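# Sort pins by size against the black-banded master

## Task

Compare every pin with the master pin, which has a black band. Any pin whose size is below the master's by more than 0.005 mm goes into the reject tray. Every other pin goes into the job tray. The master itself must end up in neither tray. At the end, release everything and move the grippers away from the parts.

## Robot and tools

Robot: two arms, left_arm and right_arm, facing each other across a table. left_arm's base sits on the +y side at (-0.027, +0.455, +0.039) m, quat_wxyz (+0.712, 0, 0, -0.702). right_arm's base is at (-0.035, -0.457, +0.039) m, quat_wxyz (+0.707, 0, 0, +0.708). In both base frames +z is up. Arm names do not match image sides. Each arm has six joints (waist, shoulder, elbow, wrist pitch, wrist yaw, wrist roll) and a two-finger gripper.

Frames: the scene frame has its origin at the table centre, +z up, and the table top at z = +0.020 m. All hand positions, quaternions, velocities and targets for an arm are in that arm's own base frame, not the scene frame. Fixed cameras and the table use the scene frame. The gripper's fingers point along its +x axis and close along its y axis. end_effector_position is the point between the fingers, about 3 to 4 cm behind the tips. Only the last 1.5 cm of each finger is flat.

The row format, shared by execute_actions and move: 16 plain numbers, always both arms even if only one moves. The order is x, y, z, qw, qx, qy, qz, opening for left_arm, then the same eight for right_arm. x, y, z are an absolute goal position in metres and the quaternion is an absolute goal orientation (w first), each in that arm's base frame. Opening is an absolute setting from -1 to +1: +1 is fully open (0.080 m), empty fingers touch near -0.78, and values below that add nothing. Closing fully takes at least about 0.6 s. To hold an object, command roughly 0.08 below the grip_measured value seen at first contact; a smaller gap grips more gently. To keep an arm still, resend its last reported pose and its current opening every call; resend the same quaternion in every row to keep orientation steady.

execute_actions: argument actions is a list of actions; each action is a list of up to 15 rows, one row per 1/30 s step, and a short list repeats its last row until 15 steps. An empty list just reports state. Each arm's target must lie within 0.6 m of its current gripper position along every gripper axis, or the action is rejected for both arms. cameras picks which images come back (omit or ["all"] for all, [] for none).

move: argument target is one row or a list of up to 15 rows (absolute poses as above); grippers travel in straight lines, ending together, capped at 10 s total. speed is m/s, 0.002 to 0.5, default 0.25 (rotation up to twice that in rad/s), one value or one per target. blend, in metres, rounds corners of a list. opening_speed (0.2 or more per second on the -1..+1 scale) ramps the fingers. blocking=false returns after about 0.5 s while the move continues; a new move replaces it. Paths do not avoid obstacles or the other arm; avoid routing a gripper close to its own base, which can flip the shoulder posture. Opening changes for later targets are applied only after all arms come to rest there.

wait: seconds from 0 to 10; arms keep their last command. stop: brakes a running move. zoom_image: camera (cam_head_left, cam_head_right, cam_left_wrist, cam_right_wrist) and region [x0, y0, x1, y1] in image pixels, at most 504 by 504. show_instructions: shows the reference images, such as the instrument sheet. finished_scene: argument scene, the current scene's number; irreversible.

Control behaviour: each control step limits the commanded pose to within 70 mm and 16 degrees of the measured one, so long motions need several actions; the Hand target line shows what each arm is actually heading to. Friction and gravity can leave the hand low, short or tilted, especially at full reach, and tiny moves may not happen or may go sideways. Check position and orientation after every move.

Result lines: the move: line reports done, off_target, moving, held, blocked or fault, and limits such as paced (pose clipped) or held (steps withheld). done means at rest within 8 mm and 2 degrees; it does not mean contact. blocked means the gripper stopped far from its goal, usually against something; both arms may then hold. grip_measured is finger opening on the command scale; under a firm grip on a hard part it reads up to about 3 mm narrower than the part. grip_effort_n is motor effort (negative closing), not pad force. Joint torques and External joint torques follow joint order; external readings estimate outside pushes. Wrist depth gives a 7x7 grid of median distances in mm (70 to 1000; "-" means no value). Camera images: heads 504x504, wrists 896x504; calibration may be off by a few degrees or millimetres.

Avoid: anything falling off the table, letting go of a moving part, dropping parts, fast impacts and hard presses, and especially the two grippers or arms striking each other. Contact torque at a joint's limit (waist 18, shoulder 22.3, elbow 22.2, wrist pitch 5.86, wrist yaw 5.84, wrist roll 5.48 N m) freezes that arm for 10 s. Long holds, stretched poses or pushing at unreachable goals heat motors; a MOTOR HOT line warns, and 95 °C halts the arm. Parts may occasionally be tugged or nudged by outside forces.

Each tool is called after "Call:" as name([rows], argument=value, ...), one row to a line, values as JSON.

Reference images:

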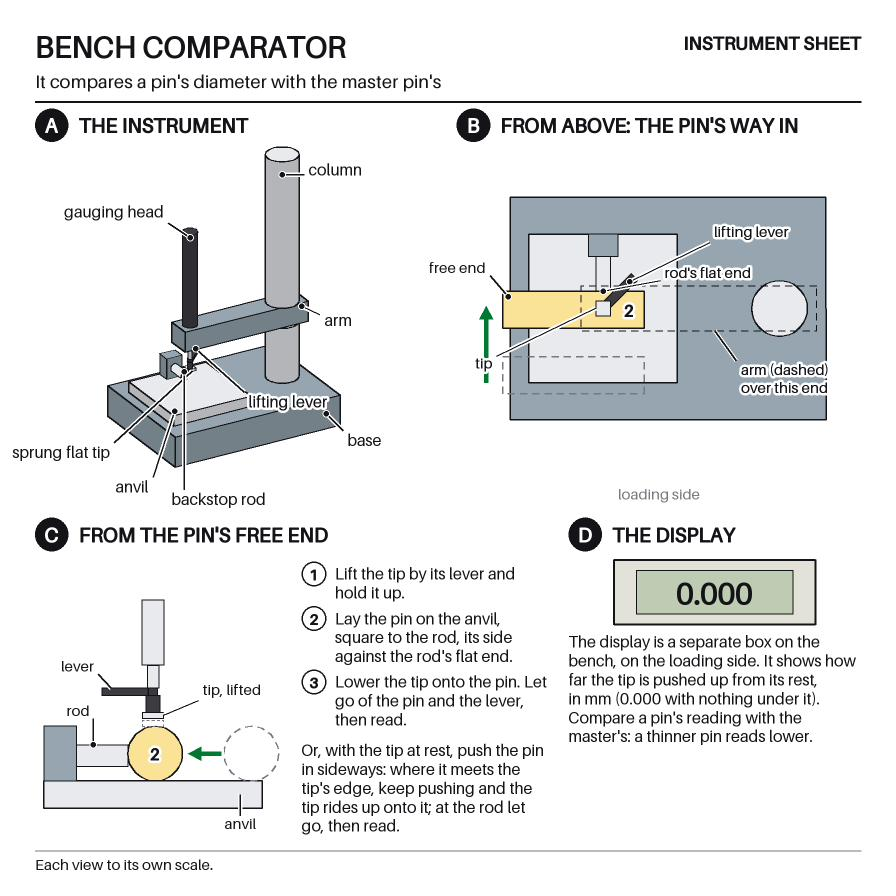

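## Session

Call:
execute_actions(actions=[])

Call:
zoom_image(camera="cam_head_left", region=[100, 140, 400, 390])

Call:
zoom_image(camera="cam_head_right", region=[120, 140, 420, 390])

Scene clock: 0.00 s.
left_arm: end_effector_position=(+0.3970, -0.1193, +0.1140) grip_measured=+0.982 grip_effort_n=n/a end_effector_quat_wxyz=(+0.892, -0.141, +0.415, +0.116) | right_arm: end_effector_position=(+0.3622, +0.1718, +0.2978) grip_measured=+0.984 grip_effort_n=n/a end_effector_quat_wxyz=(+0.872, +0.229, +0.362, +0.238)
Joint positions: left_arm=[-0.414 1.693 1.13 -0.398 -0.341 -0.693 0.079] | right_arm=[0.305 1.41 1.37 -0.555 -0.374 0.492 0.079]
Joint velocities: within noise
Joint torques (N m): no reading
External joint torques (N m): no reading
Motor temperatures (°C): left_arm=[29 28 30 32 33 31] | right_arm=[28 28 28 30 33 34]
Heat: left arm: hottest wrist yaw 33 °C (+0.0 °C/min); right arm: hottest wrist roll 34 °C (+0.0 °C/min).
Wrist depth (mm): cam_left_wrist=[224 236 248 265 285 303 332 / 213 224 234 248 265 287 308 / 203 212 222 233 250 261 287 / 194 201 211 222 236 250 268 / 186 192 201 211 220 237 253 / - 76 194 202 210 88 243 / - - 187 193 203 84 -] | cam_right_wrist=[- - - - 495 215 164 / - - - - 213 370 339 / - - - - 435 354 324 / - - - - 399 349 306 / - - - - 393 97 290 / - 80 - - 371 80 - / - - - 400 349 81 -]
Hand target: left_arm +0.3974, -0.1194, +0.1151; +0.892, -0.141, +0.413, +0.115 | right_arm +0.3620, +0.1718, +0.2995; +0.872, +0.229, +0.359, +0.239
Tool commands: left_gripper/opening=+0.982314 right_gripper/opening=+0.984109
camera_calibration:
cam_left_wrist: T_world_to_cam=[[0.30467, -0.932976, 0.191657, -0.247877], [-0.876012, -0.353472, -0.328118, 0.375322], [0.373871, -0.0679262, -0.92499, 0.0286819], [0, 0, 0, 1]] pos_world=[0.393584, -0.0966491, 0.197188]
cam_right_wrist: T_world_to_cam=[[0.201329, -0.806201, -0.556333, 0.235129], [-0.920285, 0.038836, -0.389316, 0.467708], [0.335473, 0.590366, -0.734116, 0.0749307], [0, 0, 0, 1]] pos_world=[0.357949, 0.127161, 0.367904]

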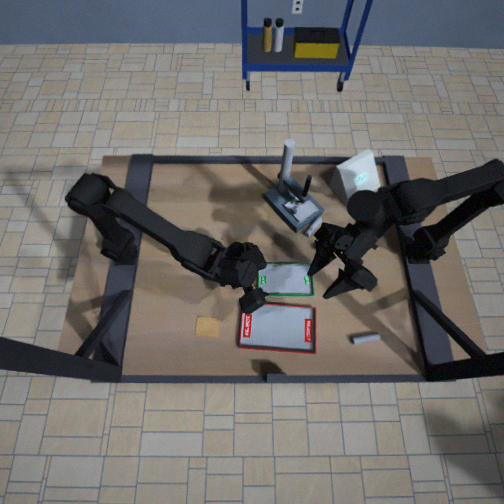

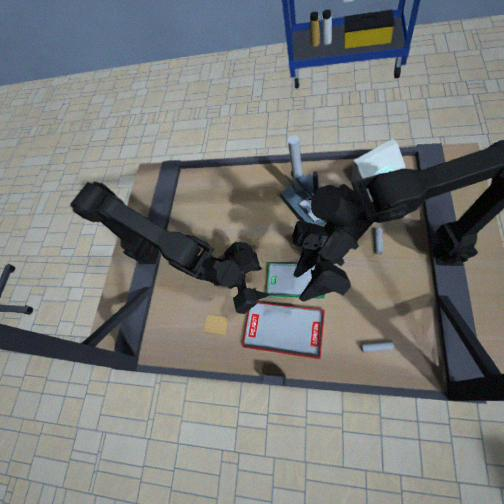

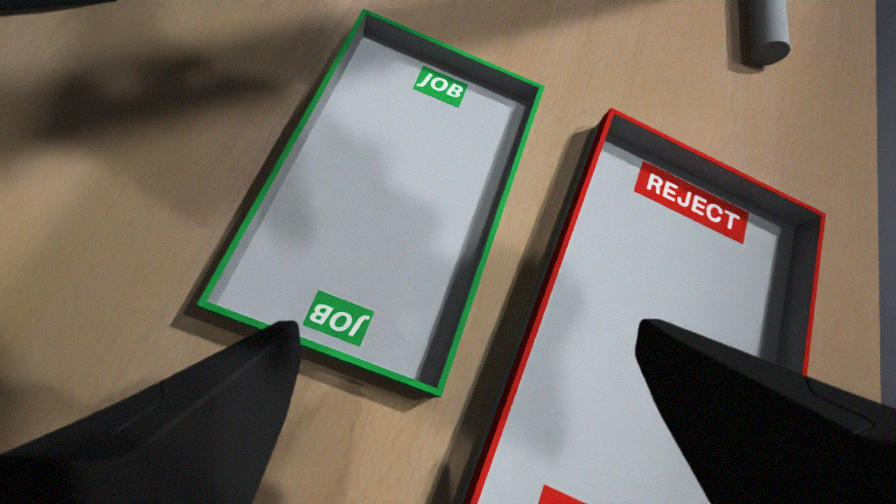

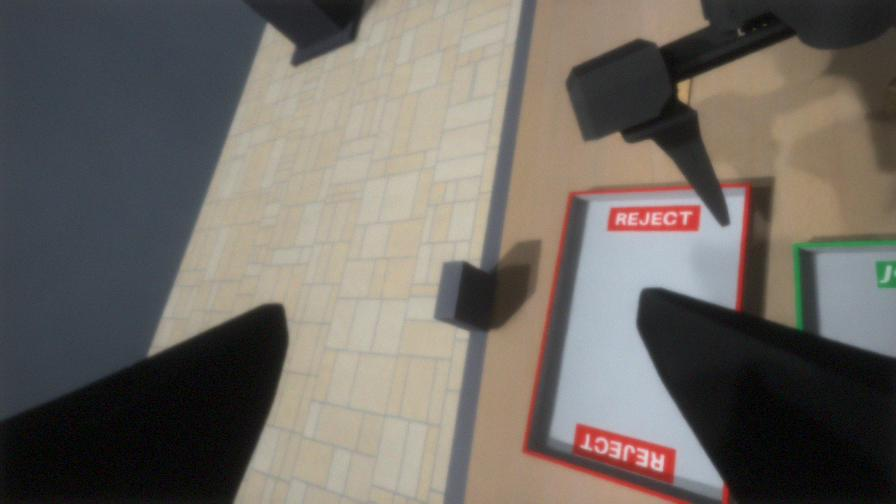

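Scaled by 1.680 from the camera's 504x504 image, which has a finer 720x720 frame.

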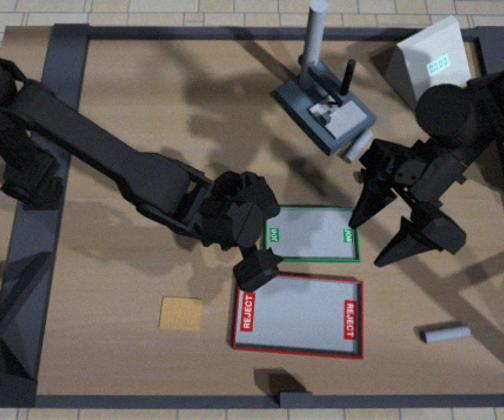

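Scaled by 1.680 from the camera's 504x504 image, which has a finer 720x720 frame.

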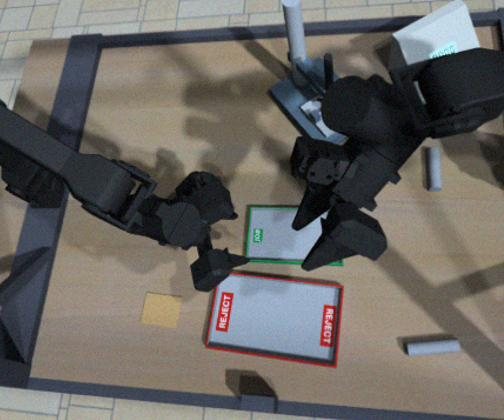

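Call:
move(target=[0.20, -0.03, 0.20, 0.866, 0, 0.5, 0, 0.98, 0.22, 0.0, 0.32, 0.846, 0.0, 0.533, 0.0, 1])

Call:
zoom_image(camera="cam_right_wrist", region=[480, 0, 896, 300])

Scene clock: 10.70 s.
left_arm: end_effector_position=(+0.1992, -0.0297, +0.1948) grip_measured=+0.982 grip_effort_n=-14.7 end_effector_quat_wxyz=(+0.862, +0.003, +0.506, +0.002) | right_arm: end_effector_position=(+0.2213, +0.0010, +0.3163) grip_measured=+0.984 grip_effort_n=-3.5 end_effector_quat_wxyz=(+0.847, +0.002, +0.532, +0.001)
Joint positions: left_arm=[-0.239 0.903 0.965 -1.137 -0.122 -0.208 0.079] | right_arm=[0.003 1.231 1.681 -1.571 -0.002 0.004 0.079]
Joint velocities: within noise
Joint torques (N m): left_arm=[0.27 -2.31 7.47 0.88 0.09 0.08] | right_arm=[-0.23 -4.06 6.56 0.8 0.11 -0.14]
External joint torques (N m): left_arm=[0.27 -0.82 1.35 -0.22 0.17 0.08] | right_arm=[-0.24 -1.5 1.49 -0.22 0.12 -0.14]
Motor temperatures (°C): left_arm=[29 31 30 33 33 31] | right_arm=[28 29 31 32 33 34]
Heat: left arm: hottest wrist pitch 33 °C (+5.6 °C/min); right arm: hottest wrist roll 34 °C (+0.0 °C/min).
Wrist depth (mm): cam_left_wrist=[314 317 320 322 324 327 331 / 306 308 312 315 317 319 323 / 299 301 305 276 309 312 316 / 291 293 296 296 302 303 308 / 284 287 290 292 295 297 300 / - 76 282 285 287 88 295 / - - 275 278 280 84 -] | cam_right_wrist=[403 405 410 417 420 392 425 / 399 402 407 413 384 379 423 / 398 401 405 409 393 416 419 / 396 399 402 406 409 414 401 / 392 394 398 403 405 97 312 / - 80 396 400 403 80 - / - - 394 396 400 81 -]
Hand target: left_arm +0.1999, -0.0299, +0.1999; +0.866, +0.000, +0.500, +0.000 | right_arm +0.2201, +0.0000, +0.3196; +0.850, +0.000, +0.527, +0.000
Off the commanded pose: left_arm 0.005 m, 1 deg | right_arm 0.004 m, 0 deg.
joint sent to its limit (right arm) — joint 4 (wrist pitch), lower limit. The joint targets still meet the commanded pose.
move: done
camera_calibration:
cam_left_wrist: T_world_to_cam=[[-0.00898268, -0.999432, 0.0324768, -0.0279853], [-0.985093, 0.00326488, -0.171992, 0.26217], [0.171788, -0.0335376, -0.984563, 0.236383], [0, 0, 0, 1]] pos_world=[0.217403, -0.0208976, 0.278734]
cam_right_wrist: T_world_to_cam=[[-0.0399929, -0.998619, 0.034068, 0.00301933], [-0.995205, 0.036764, -0.0906373, 0.274041], [0.0892596, -0.0375295, -0.995301, 0.374325], [0, 0, 0, 1]] pos_world=[0.239435, 0.00698854, 0.397301]

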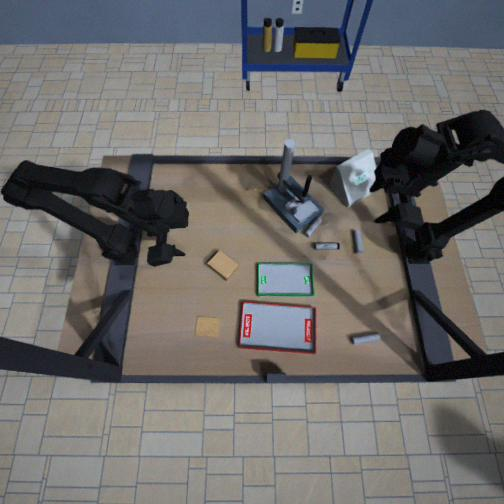

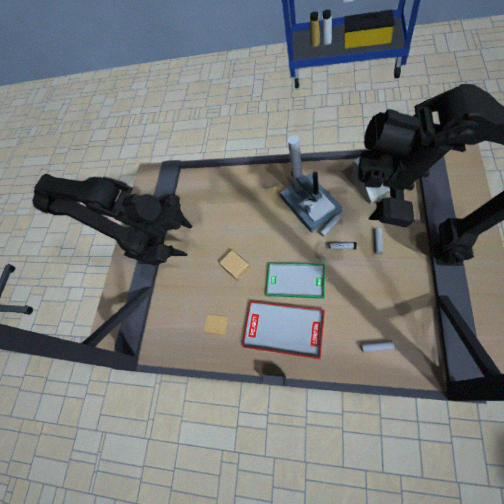

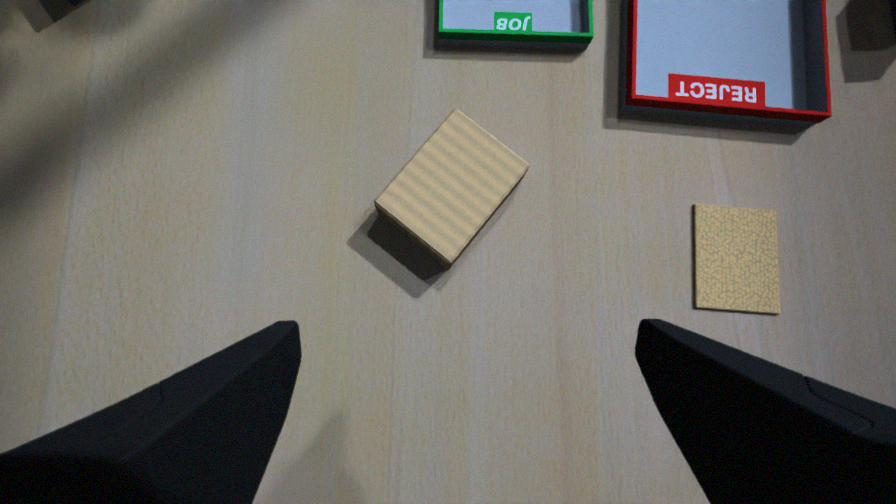

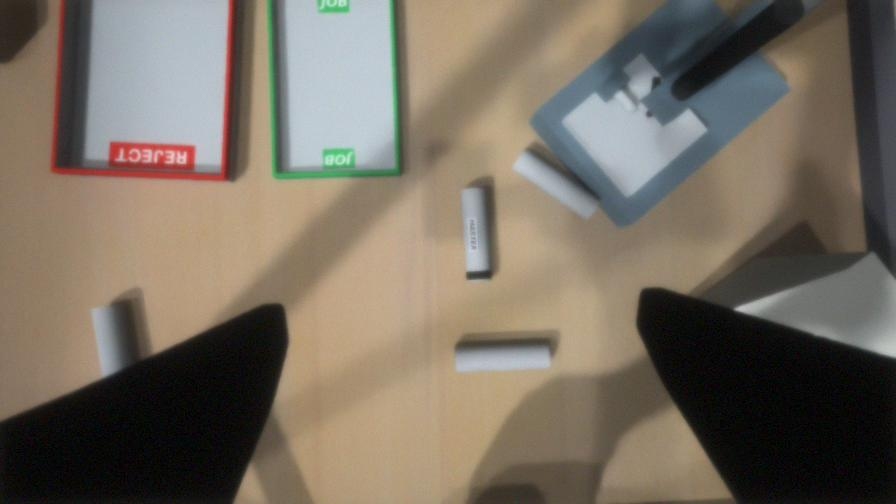

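Scaled by 1.212 from the camera's 896x504 image, which has a finer 1280x720 frame.

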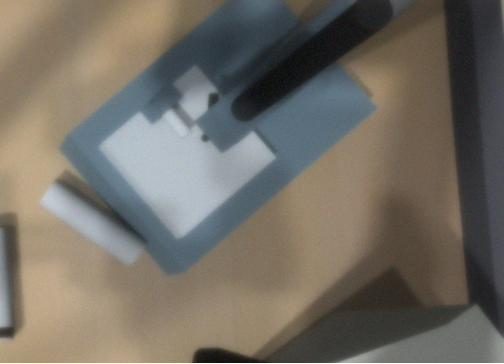

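Call:
move(target=[0.20, -0.03, 0.20, 0.866, 0, 0.5, 0, 0.1, 0.25, -0.034, 0.11, 0.866, 0, 0.5, 0, 0.2], cameras=["cam_right_wrist"])

Scene clock: 25.17 s.
left_arm: end_effector_position=(+0.1992, -0.0298, +0.1949) grip_measured=+0.103 grip_effort_n=-18.8 end_effector_quat_wxyz=(+0.862, +0.003, +0.506, +0.002) | right_arm: end_effector_position=(+0.2511, -0.0339, +0.1138) grip_measured=+0.204 grip_effort_n=-19.8 end_effector_quat_wxyz=(+0.868, -0.001, +0.496, -0.001)
Joint positions: left_arm=[-0.239 0.903 0.965 -1.138 -0.122 -0.208 0.04] | right_arm=[-0.189 1.073 0.699 -0.672 -0.092 -0.163 0.044]
Joint velocities: within noise
Joint torques (N m): left_arm=[0.3 -2.32 7.47 0.89 0.07 0.09] | right_arm=[-0.22 -2.87 6.02 1.18 -0.16 -0.13]
External joint torques (N m): left_arm=[0.29 -0.87 1.35 -0.22 0.16 0.09] | right_arm=[-0.23 -0.14 -0.28 0.08 -0.1 -0.13]
Motor temperatures (°C): left_arm=[29 30 33 34 33 31] | right_arm=[28 29 32 32 33 34]
Heat: left arm: hottest wrist pitch 34 °C (+4.8 °C/min); right arm: hottest wrist roll 34 °C (+0.0 °C/min).
Wrist depth (mm): cam_left_wrist=[314 317 320 323 325 327 332 / 306 308 312 315 317 320 323 / 298 301 304 277 310 313 316 / 290 294 297 297 302 304 308 / 284 287 289 292 295 298 300 / 277 281 - 285 82 291 293 / - - - 278 84 - -] | cam_right_wrist=[209 211 215 217 192 177 179 / 204 207 211 213 201 177 175 / 203 204 206 209 202 183 181 / 199 200 202 203 206 206 209 / 196 197 199 198 100 203 205 / 193 - 94 195 101 - - / - - 190 192 193 - -]
Hand target: left_arm +0.1999, -0.0300, +0.2000; +0.866, +0.000, +0.500, +0.000 | right_arm +0.2499, -0.0339, +0.1100; +0.866, +0.000, +0.500, +0.000
Off the commanded pose: left_arm 0.005 m, 1 deg | right_arm 0.004 m, 1 deg.
move: done
camera_calibration:
cam_right_wrist: T_world_to_cam=[[-0.0451819, -0.998282, 0.0373049, -0.0228862], [-0.983934, 0.0380138, -0.174441, 0.293365], [0.172723, -0.0445871, -0.983961, 0.146314], [0, 0, 0, 1]] pos_world=[0.262346, -0.027475, 0.195996]
Images, in order (width x height): cam_right_wrist 896x504.

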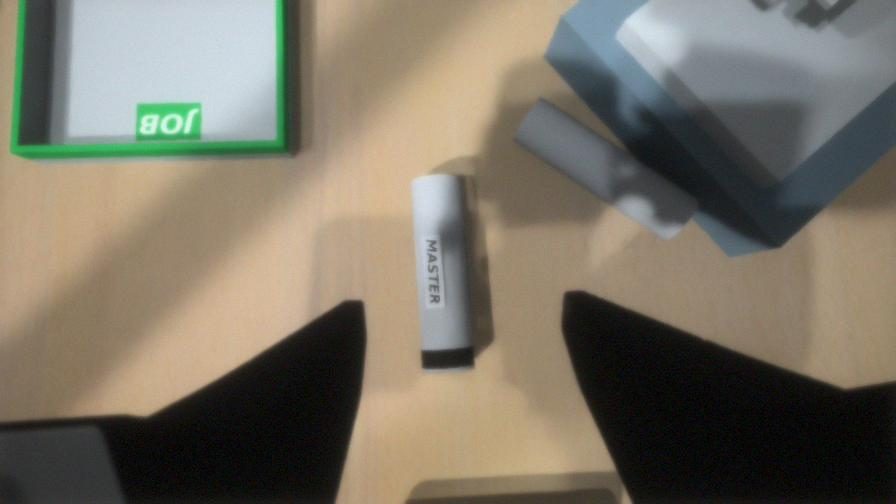

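Call:
move(target=[0.20, -0.03, 0.20, 0.866, 0, 0.5, 0, 0.1, 0.243, -0.031, 0.040, 0.866, 0, 0.5, 0, 0.2], speed=0.15, cameras=["cam_right_wrist"])

Scene clock: 47.53 s.
left_arm: end_effector_position=(+0.1992, -0.0298, +0.1949) grip_measured=+0.103 grip_effort_n=-18.8 end_effector_quat_wxyz=(+0.862, +0.003, +0.506, +0.002) | right_arm: end_effector_position=(+0.2450, -0.0318, +0.0436) grip_measured=+0.204 grip_effort_n=-19.3 end_effector_quat_wxyz=(+0.869, -0.001, +0.495, +0.000)
Joint positions: left_arm=[-0.239 0.903 0.965 -1.138 -0.122 -0.208 0.04] | right_arm=[-0.185 1.147 0.445 -0.342 -0.092 -0.163 0.044]
Joint velocities: within noise
Joint torques (N m): left_arm=[0.3 -2.32 7.47 0.89 0.07 0.1] | right_arm=[0.21 -2.79 5.56 1.17 0.01 0.13]
External joint torques (N m): left_arm=[0.31 -0.86 1.38 -0.21 0.15 0.1] | right_arm=[0.21 0.01 -0.32 0.05 0.07 0.13]
Motor temperatures (°C): left_arm=[29 30 36 34 33 31] | right_arm=[28 29 32 33 33 34]
Heat: left arm: hottest elbow 36 °C (+7.6 °C/min); right arm: hottest wrist roll 34 °C (+0.0 °C/min).
Wrist depth (mm): cam_left_wrist=[314 317 320 322 325 327 332 / 306 307 312 315 318 319 323 / 298 301 304 277 310 313 316 / 291 294 296 297 302 303 308 / 284 286 291 292 295 297 301 / 278 280 - 285 82 291 293 / - - - 278 84 - -] | cam_right_wrist=[133 139 142 143 143 124 120 / 136 138 138 120 141 131 123 / 134 134 135 118 138 139 139 / 131 132 133 116 135 136 137 / 128 129 130 115 100 133 134 / 126 - 94 128 101 - - / - - 125 126 126 - -]
Hand target: left_arm +0.1999, -0.0300, +0.2000; +0.866, +0.000, +0.500, +0.000 | right_arm +0.2430, -0.0310, +0.0402; +0.866, +0.000, +0.500, +0.000
Off the commanded pose: left_arm 0.005 m, 1 deg | right_arm 0.004 m, 1 deg.
move: done
camera_calibration:
cam_right_wrist: T_world_to_cam=[[-0.0420711, -0.998426, 0.0370811, -0.0191782], [-0.983852, 0.0349374, -0.175543, 0.274967], [0.173971, -0.0438676, -0.983773, 0.0781663], [0, 0, 0, 1]] pos_world=[0.256121, -0.0253256, 0.125878]
Images, in order (width x height): cam_right_wrist 896x504.

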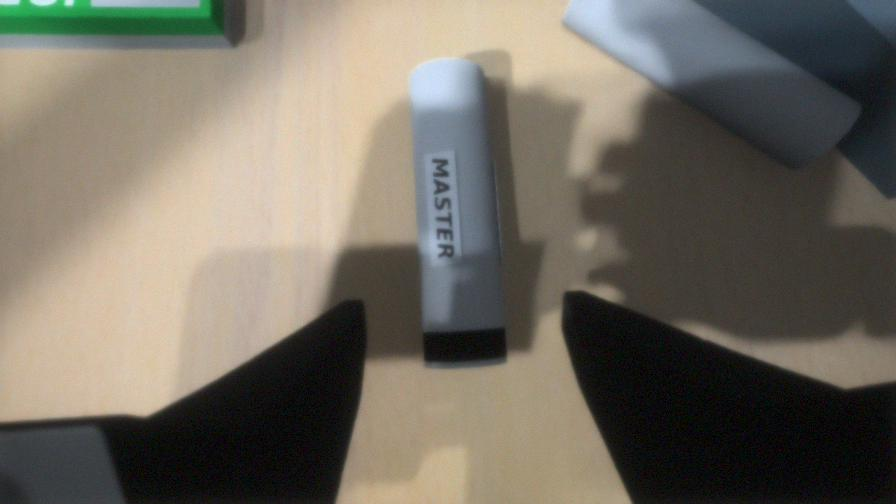

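Call:
move(target=[0.20, -0.03, 0.20, 0.866, 0, 0.5, 0, 0.1, 0.242, -0.031, 0.027, 0.866, 0, 0.5, 0, 0.2], speed=0.08, cameras=["cam_right_wrist"])

Scene clock: 55.03 s.
left_arm: end_effector_position=(+0.1992, -0.0298, +0.1949) grip_measured=+0.103 grip_effort_n=-18.4 end_effector_quat_wxyz=(+0.862, +0.003, +0.506, +0.002) | right_arm: end_effector_position=(+0.2442, -0.0317, +0.0305) grip_measured=+0.204 grip_effort_n=-19.3 end_effector_quat_wxyz=(+0.869, -0.001, +0.496, +0.000)
Joint positions: left_arm=[-0.239 0.903 0.965 -1.138 -0.122 -0.208 0.04] | right_arm=[-0.185 1.182 0.404 -0.266 -0.092 -0.163 0.044]
Joint velocities: within noise
Joint torques (N m): left_arm=[0.29 -2.32 7.47 0.89 0.07 0.1] | right_arm=[0.13 -2.85 5.36 1.16 -0.01 0.1]
External joint torques (N m): left_arm=[0.29 -0.86 1.43 -0.18 0.16 0.09] | right_arm=[0.1 -0.08 -0.23 0.07 0.06 0.1]
Motor temperatures (°C): left_arm=[29 29 36 35 33 31] | right_arm=[28 29 33 33 33 34]
Heat: left arm: hottest elbow 36 °C (+6.5 °C/min); right arm: hottest wrist roll 34 °C (+0.0 °C/min).
Wrist depth (mm): cam_left_wrist=[314 317 320 323 324 327 332 / 306 309 311 315 317 319 323 / 298 300 303 277 308 313 316 / 291 294 296 296 302 303 308 / 284 287 289 292 295 297 300 / 277 280 - 285 82 292 293 / - - - 278 84 - -] | cam_right_wrist=[125 126 128 128 130 115 110 / 123 124 125 107 127 128 114 / 120 121 122 103 124 125 127 / 119 119 120 104 122 123 124 / 116 116 117 117 102 120 121 / 114 - 83 116 116 - - / - - 112 114 114 - -]
Hand target: left_arm +0.1999, -0.0300, +0.2000; +0.866, +0.000, +0.500, +0.000 | right_arm +0.2420, -0.0310, +0.0271; +0.866, +0.000, +0.500, +0.000
Off the commanded pose: left_arm 0.005 m, 1 deg | right_arm 0.004 m, 1 deg.
move: done
camera_calibration:
cam_right_wrist: T_world_to_cam=[[-0.0420572, -0.998429, 0.0370267, -0.0185662], [-0.983917, 0.0349497, -0.175171, 0.271805], [0.173602, -0.0437984, -0.983841, 0.0654554], [0, 0, 0, 1]] pos_world=[0.255289, -0.0251696, 0.112698]
Images, in order (width x height): cam_right_wrist 896x504.

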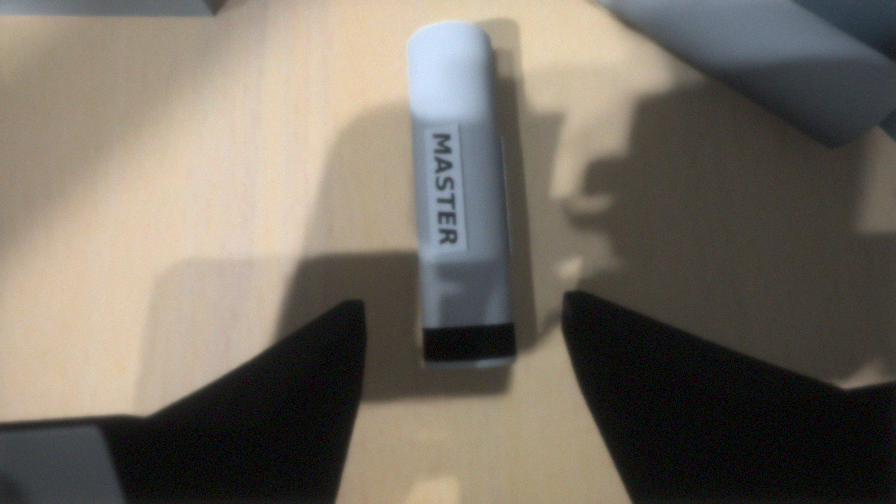

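Call:
move([
  [0.20, -0.03, 0.20, 0.866, 0, 0.5, 0, 0.1, 0.242, -0.031, 0.0253, 0.866, 0, 0.5, 0, 0.2],
  [0.20, -0.03, 0.20, 0.866, 0, 0.5, 0, 0.1, 0.242, -0.031, 0.0253, 0.866, 0, 0.5, 0, -0.47],
], speed=0.08, opening_speed=0.5, cameras=["cam_right_wrist"])

Scene clock: 61.23 s.
left_arm: end_effector_position=(+0.1992, -0.0298, +0.1949) grip_measured=+0.103 grip_effort_n=-18.4 end_effector_quat_wxyz=(+0.862, +0.003, +0.506, +0.002) | right_arm: end_effector_position=(+0.2443, -0.0317, +0.0287) grip_measured=-0.390 grip_effort_n=-83.5 end_effector_quat_wxyz=(+0.869, -0.001, +0.495, +0.000)
Joint positions: left_arm=[-0.239 0.903 0.965 -1.138 -0.122 -0.208 0.04] | right_arm=[-0.185 1.188 0.399 -0.255 -0.092 -0.163 0.017]
Joint velocities: within noise
Joint torques (N m): left_arm=[0.3 -2.32 7.47 0.89 0.07 0.1] | right_arm=[0.13 -2.87 5.33 1.13 -0.01 0.1]
External joint torques (N m): left_arm=[0.31 -0.86 1.41 -0.19 0.15 0.09] | right_arm=[0.12 -0.03 -0.35 0.01 0.06 0.1]
Motor temperatures (°C): left_arm=[29 29 36 35 33 31] | right_arm=[28 29 33 33 33 34]
Heat: left arm: hottest elbow 36 °C (+6.1 °C/min); right arm: hottest wrist roll 34 °C (+0.0 °C/min).
Wrist depth (mm): cam_left_wrist=[314 317 320 322 324 328 332 / 306 308 312 315 317 320 323 / 299 301 304 276 309 313 316 / 290 293 296 297 302 303 308 / 284 286 290 292 295 297 300 / 278 280 - 285 82 291 294 / - - - 278 84 - -] | cam_right_wrist=[124 125 126 126 128 114 109 / 122 122 124 106 126 127 113 / 119 120 121 102 123 124 125 / 117 117 118 101 120 121 122 / 114 115 116 97 118 119 120 / 113 113 - 114 86 - - / - - - 112 88 - -]
Hand target: left_arm +0.1999, -0.0300, +0.2000; +0.866, +0.000, +0.500, +0.000 | right_arm +0.2420, -0.0310, +0.0254; +0.866, +0.000, +0.500, +0.000
Off the commanded pose: left_arm 0.005 m, 1 deg | right_arm 0.004 m, 1 deg.
move: done
camera_calibration:
cam_right_wrist: T_world_to_cam=[[-0.0420711, -0.998426, 0.0370811, -0.0185172], [-0.983852, 0.0349374, -0.175543, 0.271613], [0.173971, -0.0438676, -0.983773, 0.0636273], [0, 0, 0, 1]] pos_world=[0.255378, -0.0251864, 0.110961]
Images, in order (width x height): cam_right_wrist 896x504.

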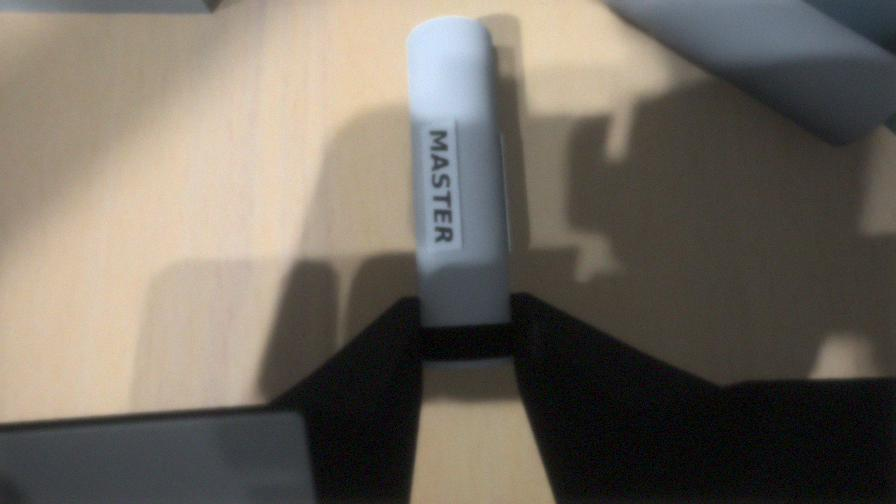

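Call:
move([
  [0.20, -0.03, 0.20, 0.866, 0, 0.5, 0, 0.1, 0.242, -0.031, 0.09, 0.866, 0, 0.5, 0, -0.47],
  [0.20, -0.03, 0.20, 0.866, 0, 0.5, 0, 0.1, 0.2647, -0.1516, 0.15, 0.7797, 0.2176, 0.4502, -0.3769, -0.47],
], speed=[0.12,0.25], blend=[0.02,0], cameras=["cam_right_wrist"])

Call:
zoom_image(camera="cam_right_wrist", region=[100, 60, 460, 420])

Scene clock: 70.77 s.
left_arm: end_effector_position=(+0.1992, -0.0298, +0.1949) grip_measured=+0.103 grip_effort_n=-18.8 end_effector_quat_wxyz=(+0.862, +0.003, +0.506, +0.002) | right_arm: end_effector_position=(+0.2613, -0.1484, +0.1436) grip_measured=-0.390 grip_effort_n=-83.5 end_effector_quat_wxyz=(+0.776, +0.217, +0.459, -0.373)
Joint positions: left_arm=[-0.239 0.903 0.965 -1.138 -0.122 -0.208 0.04] | right_arm=[-0.399 1.318 0.987 -0.789 0.236 0.437 0.017]
Joint velocities: within noise
Joint torques (N m): left_arm=[0.31 -2.32 7.46 0.89 0.07 0.1] | right_arm=[-0.21 -5.14 8.77 0.97 0.36 0.13]
External joint torques (N m): left_arm=[0.31 -0.91 1.46 -0.18 0.15 0.1] | right_arm=[-0.19 -0.7 2.48 -0.03 0.2 0.13]
Motor temperatures (°C): left_arm=[29 29 37 35 33 31] | right_arm=[28 29 34 34 33 34]
Heat: left arm: hottest elbow 37 °C (+7.0 °C/min); right arm: hottest elbow 34 °C (+3.0 °C/min).
Wrist depth (mm): cam_left_wrist=[314 316 321 322 324 327 330 / 305 308 312 315 317 320 323 / 297 301 304 276 309 313 317 / 291 293 296 296 302 303 309 / 284 286 289 292 294 297 300 / 278 281 - 285 82 291 292 / - - - 277 84 - -] | cam_right_wrist=[94 127 208 112 247 249 133 / 226 124 194 106 243 139 132 / 224 186 191 102 238 153 146 / 220 186 188 101 232 164 163 / 217 218 196 87 186 186 185 / 215 216 - 222 86 - - / - - - 219 - - -]
Hand target: left_arm +0.1999, -0.0300, +0.2000; +0.866, +0.000, +0.500, +0.000 | right_arm +0.2646, -0.1516, +0.1500; +0.780, +0.218, +0.450, -0.377
Off the commanded pose: left_arm 0.005 m, 1 deg | right_arm 0.008 m, 1 deg.
move: done
camera_calibration:
cam_right_wrist: T_world_to_cam=[[-0.803585, -0.593724, 0.0417591, 0.119749], [-0.592723, 0.7919, -0.146883, 0.318614], [0.0541388, -0.142784, -0.988272, 0.185848], [0, 0, 0, 1]] pos_world=[0.275017, -0.154676, 0.225466]
Images, in order (width x height): cam_right_wrist 896x504.

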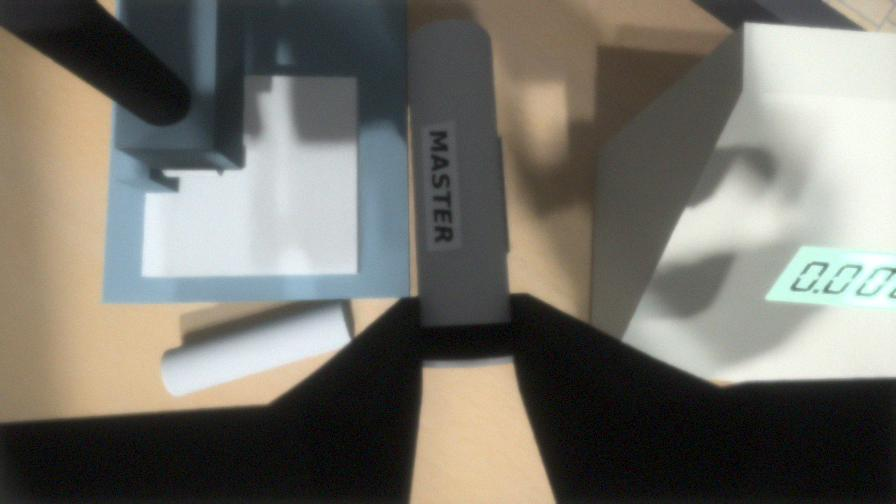

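Scaled by 1.400 from the camera's 896x504 image, which has a finer 1280x720 frame.

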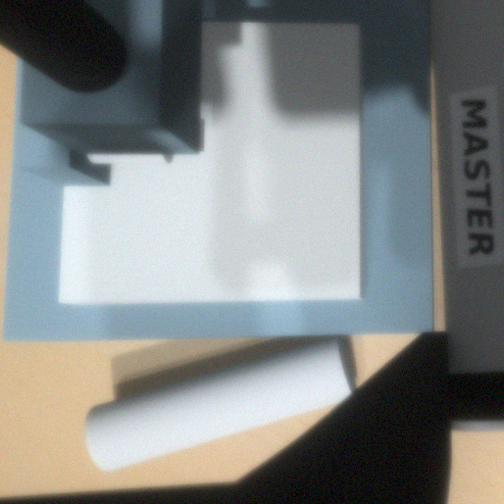

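Call:
move(target=[0.20, -0.03, 0.20, 0.866, 0, 0.5, 0, 0.1, 0.2974, -0.1240, 0.100, 0.7750, 0.2231, 0.4475, -0.3864, -0.47], speed=[0.12], cameras=["cam_right_wrist"])

Call:
zoom_image(camera="cam_right_wrist", region=[150, 60, 510, 400])

Scene clock: 87.63 s.
left_arm: end_effector_position=(+0.1992, -0.0298, +0.1949) grip_measured=+0.103 grip_effort_n=-18.8 end_effector_quat_wxyz=(+0.862, +0.003, +0.506, +0.002) | right_arm: end_effector_position=(+0.2982, -0.1246, +0.1041) grip_measured=-0.466 grip_effort_n=-19.3 end_effector_quat_wxyz=(+0.778, +0.224, +0.444, -0.385)
Joint positions: left_arm=[-0.239 0.903 0.965 -1.138 -0.122 -0.208 0.04] | right_arm=[-0.251 1.453 0.93 -0.614 0.315 0.604 0.014]
Joint velocities: within noise
Joint torques (N m): left_arm=[0.3 -2.32 7.47 0.89 0.07 0.1] | right_arm=[0.23 -5.3 5.89 1.05 0.33 0.14]
External joint torques (N m): left_arm=[0.3 -0.84 1.38 -0.19 0.15 0.1] | right_arm=[0.18 -0.14 -0.16 0.08 0.14 0.14]
Motor temperatures (°C): left_arm=[29 29 37 35 33 31] | right_arm=[28 30 38 33 33 34]
Heat: left arm: hottest elbow 37 °C (+3.0 °C/min); right arm: hottest elbow 38 °C (+6.0 °C/min).
Wrist depth (mm): cam_left_wrist=[314 317 320 321 324 327 332 / 306 308 312 315 317 319 323 / 297 300 304 278 309 312 317 / 290 294 295 297 302 303 307 / 283 286 289 292 295 297 300 / 278 281 - 285 82 292 293 / - - - 278 84 - -] | cam_right_wrist=[197 198 91 173 209 212 214 / 194 193 96 159 204 206 151 / 189 160 153 156 199 201 149 / 185 158 150 153 179 196 148 / 182 182 158 105 172 192 153 / 179 181 - 183 88 - - / - - - 181 - - -]
Hand target: left_arm +0.1999, -0.0300, +0.2000; +0.866, +0.000, +0.500, +0.000 | right_arm +0.2973, -0.1240, +0.1000; +0.775, +0.223, +0.448, -0.386
Off the commanded pose: left_arm 0.005 m, 1 deg | right_arm 0.004 m, 1 deg.
move: done
camera_calibration:
cam_right_wrist: T_world_to_cam=[[-0.822418, -0.568235, 0.0271594, 0.175503], [-0.563856, 0.807885, -0.17143, 0.311736], [0.075471, -0.156301, -0.984822, 0.139786], [0, 0, 0, 1]] pos_world=[0.309561, -0.130272, 0.186339]
Images, in order (width x height): cam_right_wrist 896x504.

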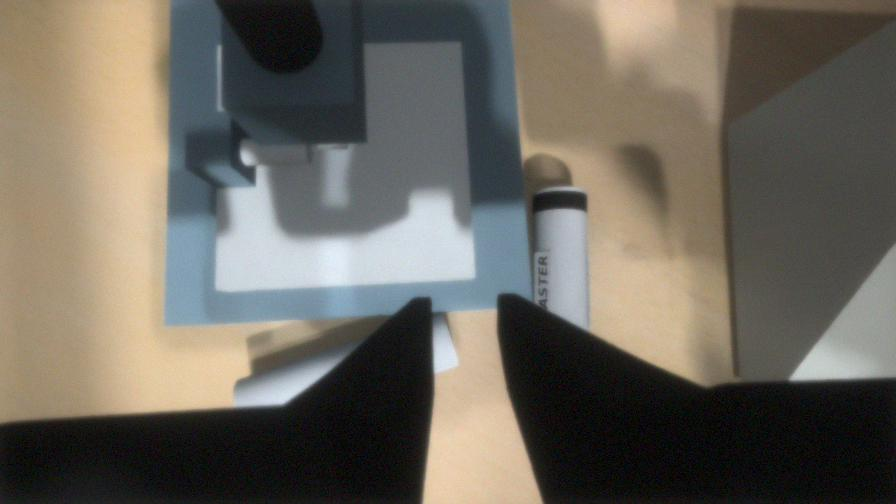

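Scaled by 1.400 from the camera's 896x504 image, which has a finer 1280x720 frame.

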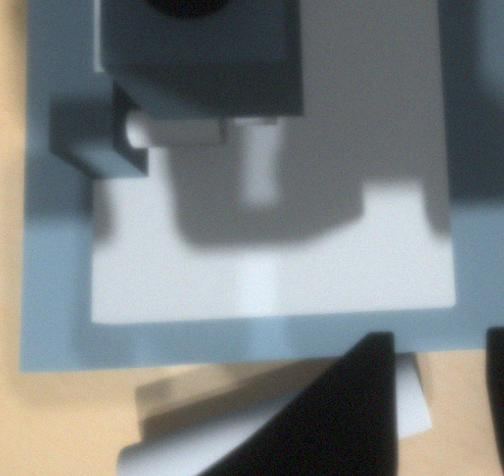

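Call:
move(target=[0.20, -0.03, 0.20, 0.866, 0, 0.5, 0, 0.1, 0.248, -0.132, 0.110, 0.7750, 0.2231, 0.4475, -0.3864, 0.15], speed=[0.15])

Scene clock: 95.87 s.
left_arm: end_effector_position=(+0.1992, -0.0298, +0.1949) grip_measured=+0.103 grip_effort_n=-18.4 end_effector_quat_wxyz=(+0.862, +0.003, +0.506, +0.002) | right_arm: end_effector_position=(+0.2505, -0.1324, +0.1102) grip_measured=+0.146 grip_effort_n=14.2 end_effector_quat_wxyz=(+0.775, +0.223, +0.447, -0.387)
Joint positions: left_arm=[-0.239 0.903 0.965 -1.138 -0.122 -0.208 0.04] | right_arm=[-0.338 1.271 0.814 -0.666 0.282 0.524 0.042]
Joint velocities: within noise
Joint torques (N m): left_arm=[0.3 -2.32 7.47 0.89 0.07 0.1] | right_arm=[-0.27 -6.13 5.83 0.78 0.1 -0.15]
External joint torques (N m): left_arm=[0.27 -0.82 1.37 -0.19 0.16 0.09] | right_arm=[-0.25 -2.24 -0.31 -0.21 -0.08 -0.15]
Motor temperatures (°C): left_arm=[29 29 38 35 33 31] | right_arm=[28 31 37 34 33 34]
Heat: left arm: hottest elbow 38 °C (+3.0 °C/min); right arm: hottest elbow 37 °C (+5.0 °C/min).
Wrist depth (mm): cam_left_wrist=[314 317 320 323 323 327 333 / 306 309 312 314 318 319 323 / 298 301 303 277 310 313 317 / 291 293 297 298 303 303 307 / 284 287 290 292 295 297 300 / 278 281 - 285 83 292 293 / - - - 278 84 - -] | cam_right_wrist=[103 164 168 212 216 141 116 / 149 161 164 208 211 141 126 / 164 158 161 188 207 145 138 / 163 165 175 185 202 158 155 / 188 172 173 195 96 170 175 / 185 - 79 192 90 - - / - - 80 188 190 - -]
Hand target: left_arm +0.1999, -0.0300, +0.2000; +0.866, +0.000, +0.500, +0.000 | right_arm +0.2481, -0.1320, +0.1100; +0.775, +0.223, +0.447, -0.386
Off the commanded pose: left_arm 0.005 m, 1 deg | right_arm 0.003 m, 0 deg.
move: done
camera_calibration:
cam_left_wrist: T_world_to_cam=[[-0.00949412, -0.999423, 0.0326178, -0.0279631], [-0.985105, 0.00374749, -0.171912, 0.262149], [0.17169, -0.0337641, -0.984572, 0.236487], [0, 0, 0, 1]] pos_world=[0.217376, -0.0209446, 0.278817]
cam_right_wrist: T_world_to_cam=[[-0.824123, -0.565305, 0.0353801, 0.13159], [-0.562682, 0.809943, -0.165472, 0.291518], [0.0648865, -0.156277, -0.98558, 0.150887], [0, 0, 0, 1]] pos_world=[0.262688, -0.138144, 0.192293]

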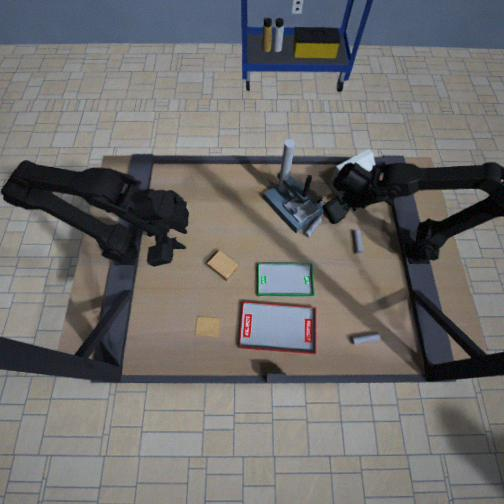

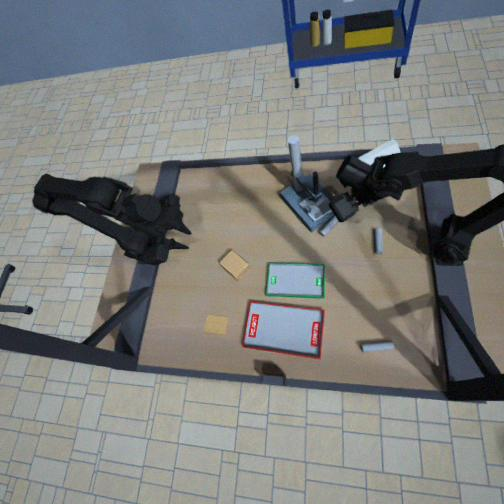

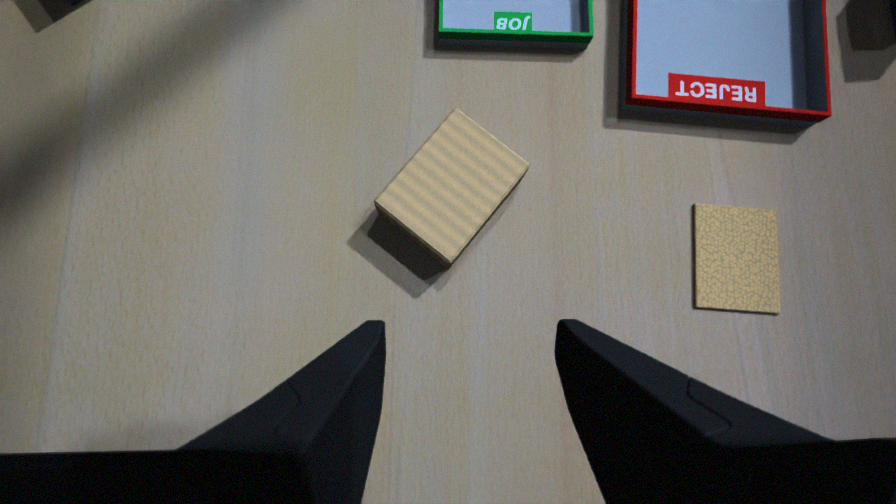

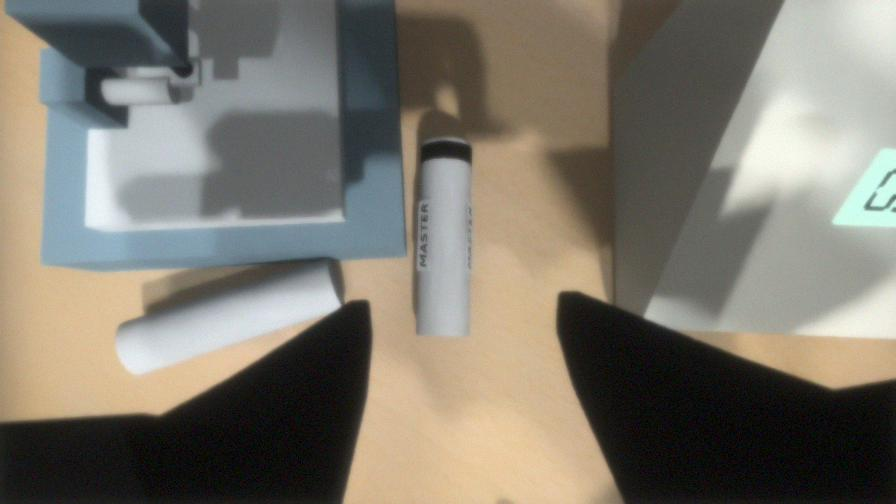

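Call:
move(target=[0.20, -0.03, 0.20, 0.866, 0, 0.5, 0, 0.1, 0.2560, -0.1335, 0.0450, 0.7625, 0.2371, 0.4403, -0.4106, 0.0], speed=[0.12], cameras=["cam_right_wrist"])

Scene clock: 111.33 s.
left_arm: end_effector_position=(+0.1992, -0.0298, +0.1949) grip_measured=+0.103 grip_effort_n=-18.4 end_effector_quat_wxyz=(+0.862, +0.003, +0.506, +0.002) | right_arm: end_effector_position=(+0.2577, -0.1343, +0.0487) grip_measured=+0.004 grip_effort_n=-19.3 end_effector_quat_wxyz=(+0.765, +0.238, +0.436, -0.409)
Joint positions: left_arm=[-0.239 0.903 0.965 -1.138 -0.122 -0.208 0.04] | right_arm=[-0.321 1.412 0.657 -0.379 0.312 0.597 0.035]
Joint velocities: within noise
Joint torques (N m): left_arm=[0.3 -2.31 7.46 0.89 0.07 0.09] | right_arm=[0.22 -4.46 5.35 1.05 0.33 0.14]
External joint torques (N m): left_arm=[0.31 -0.84 1.34 -0.22 0.16 0.09] | right_arm=[0.21 -0.02 -0.26 0.07 0.13 0.14]
Motor temperatures (°C): left_arm=[29 29 38 35 33 31] | right_arm=[28 31 37 33 33 34]
Heat: left arm: hottest elbow 38 °C (+2.0 °C/min); right arm: hottest elbow 37 °C (+4.0 °C/min).
Wrist depth (mm): cam_left_wrist=[313 317 320 323 324 328 332 / 305 308 312 315 318 320 323 / 298 301 303 277 309 313 316 / 291 293 296 296 302 304 308 / 284 285 289 292 295 297 300 / 277 282 - 284 82 291 293 / - - - 278 84 - -] | cam_right_wrist=[101 102 114 148 150 139 101 / - 100 111 126 147 146 101 / - 98 109 123 143 139 97 / 111 114 120 121 140 141 104 / 131 113 114 120 97 138 114 / 110 114 - 132 90 - - / - - - 130 131 - -]
Hand target: left_arm +0.1999, -0.0300, +0.2000; +0.866, +0.000, +0.500, +0.000 | right_arm +0.2560, -0.1335, +0.0451; +0.763, +0.237, +0.440, -0.411
Off the commanded pose: left_arm 0.005 m, 1 deg | right_arm 0.004 m, 1 deg.
move: done
camera_calibration:
cam_right_wrist: T_world_to_cam=[[-0.856614, -0.515245, 0.0271072, 0.154119], [-0.51176, 0.841783, -0.171761, 0.278486], [0.0656808, -0.161005, -0.984766, 0.0886899], [0, 0, 0, 1]] pos_world=[0.268714, -0.140737, 0.130994]
Images, in order (width x height): cam_right_wrist 896x504.

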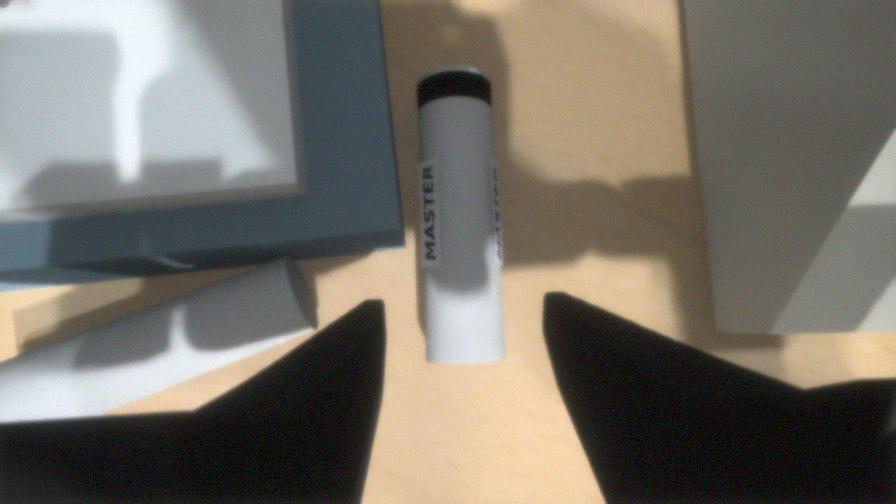

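Call:
move([
  [0.20, -0.03, 0.20, 0.866, 0, 0.5, 0, 0.1, 0.2555, -0.1335, 0.0255, 0.7625, 0.2371, 0.4403, -0.4106, 0.0],
  [0.20, -0.03, 0.20, 0.866, 0, 0.5, 0, 0.1, 0.2555, -0.1335, 0.0255, 0.7625, 0.2371, 0.4403, -0.4106, -0.6],
], speed=[0.06], opening_speed=0.5, cameras=["cam_right_wrist"])

speed must be one number or one for each of the 2 targets, got a list of 1; nothing of the call was run

Call:
move([
  [0.20, -0.03, 0.20, 0.866, 0, 0.5, 0, 0.1, 0.2555, -0.1335, 0.0255, 0.7625, 0.2371, 0.4403, -0.4106, 0.0],
  [0.20, -0.03, 0.20, 0.866, 0, 0.5, 0, 0.1, 0.2555, -0.1335, 0.0255, 0.7625, 0.2371, 0.4403, -0.4106, -0.6],
], speed=0.06, opening_speed=0.5, cameras=["cam_right_wrist"])

Scene clock: 122.00 s.
left_arm: end_effector_position=(+0.1992, -0.0298, +0.1949) grip_measured=+0.103 grip_effort_n=-18.4 end_effector_quat_wxyz=(+0.862, +0.003, +0.506, +0.002) | right_arm: end_effector_position=(+0.2576, -0.1344, +0.0292) grip_measured=-0.390 grip_effort_n=-83.5 end_effector_quat_wxyz=(+0.765, +0.238, +0.436, -0.409)
Joint positions: left_arm=[-0.239 0.903 0.965 -1.138 -0.122 -0.208 0.04] | right_arm=[-0.321 1.463 0.607 -0.278 0.313 0.597 0.017]
Joint velocities: within noise
Joint torques (N m): left_arm=[0.29 -2.32 7.47 0.89 0.07 0.1] | right_arm=[0.16 -4.56 5.02 1.04 0.29 0.11]
External joint torques (N m): left_arm=[0.28 -0.85 1.4 -0.18 0.16 0.1] | right_arm=[0.16 0 -0.35 0.05 0.09 0.11]
Motor temperatures (°C): left_arm=[29 29 38 35 33 31] | right_arm=[28 32 36 34 33 34]
Heat: left arm: hottest elbow 38 °C (+2.0 °C/min); right arm: hottest elbow 36 °C (+3.0 °C/min).
Wrist depth (mm): cam_left_wrist=[313 317 319 323 323 327 332 / 306 308 312 314 317 319 322 / 298 301 303 277 309 313 317 / 290 293 297 297 301 304 308 / 283 286 289 292 296 297 300 / 277 280 - 285 82 292 293 / - - - 278 84 - -] | cam_right_wrist=[- 82 94 126 129 131 96 / - 80 92 105 126 127 101 / - 83 90 102 124 125 96 / 109 99 117 102 121 122 101 / 96 95 114 97 118 120 111 / - 112 - 114 86 - - / - - - 112 81 - -]
Hand target: left_arm +0.1999, -0.0300, +0.2000; +0.866, +0.000, +0.500, +0.000 | right_arm +0.2554, -0.1335, +0.0256; +0.762, +0.237, +0.440, -0.411
Off the commanded pose: left_arm 0.005 m, 1 deg | right_arm 0.004 m, 1 deg.
move: done
camera_calibration:
cam_right_wrist: T_world_to_cam=[[-0.856784, -0.514948, 0.0273838, 0.154562], [-0.511464, 0.841815, -0.172488, 0.275065], [0.0657705, -0.161791, -0.984631, 0.0693513], [0, 0, 0, 1]] pos_world=[0.268551, -0.140742, 0.111499]
Images, in order (width x height): cam_right_wrist 896x504.

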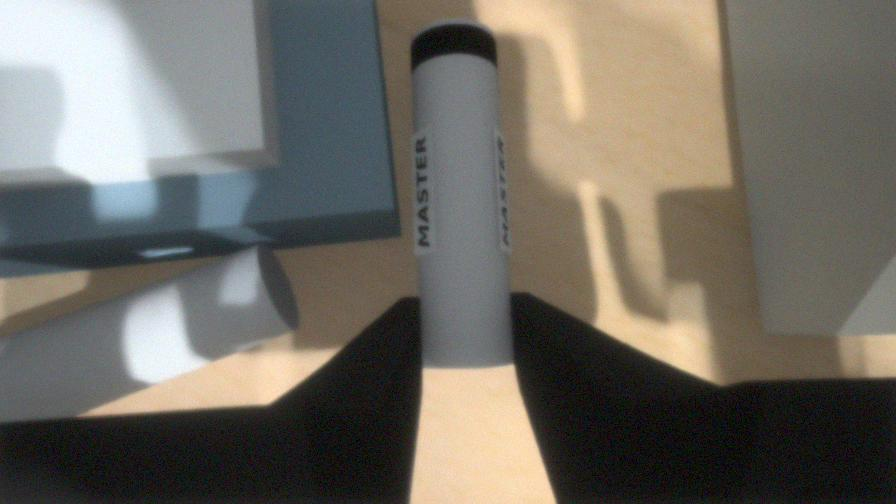

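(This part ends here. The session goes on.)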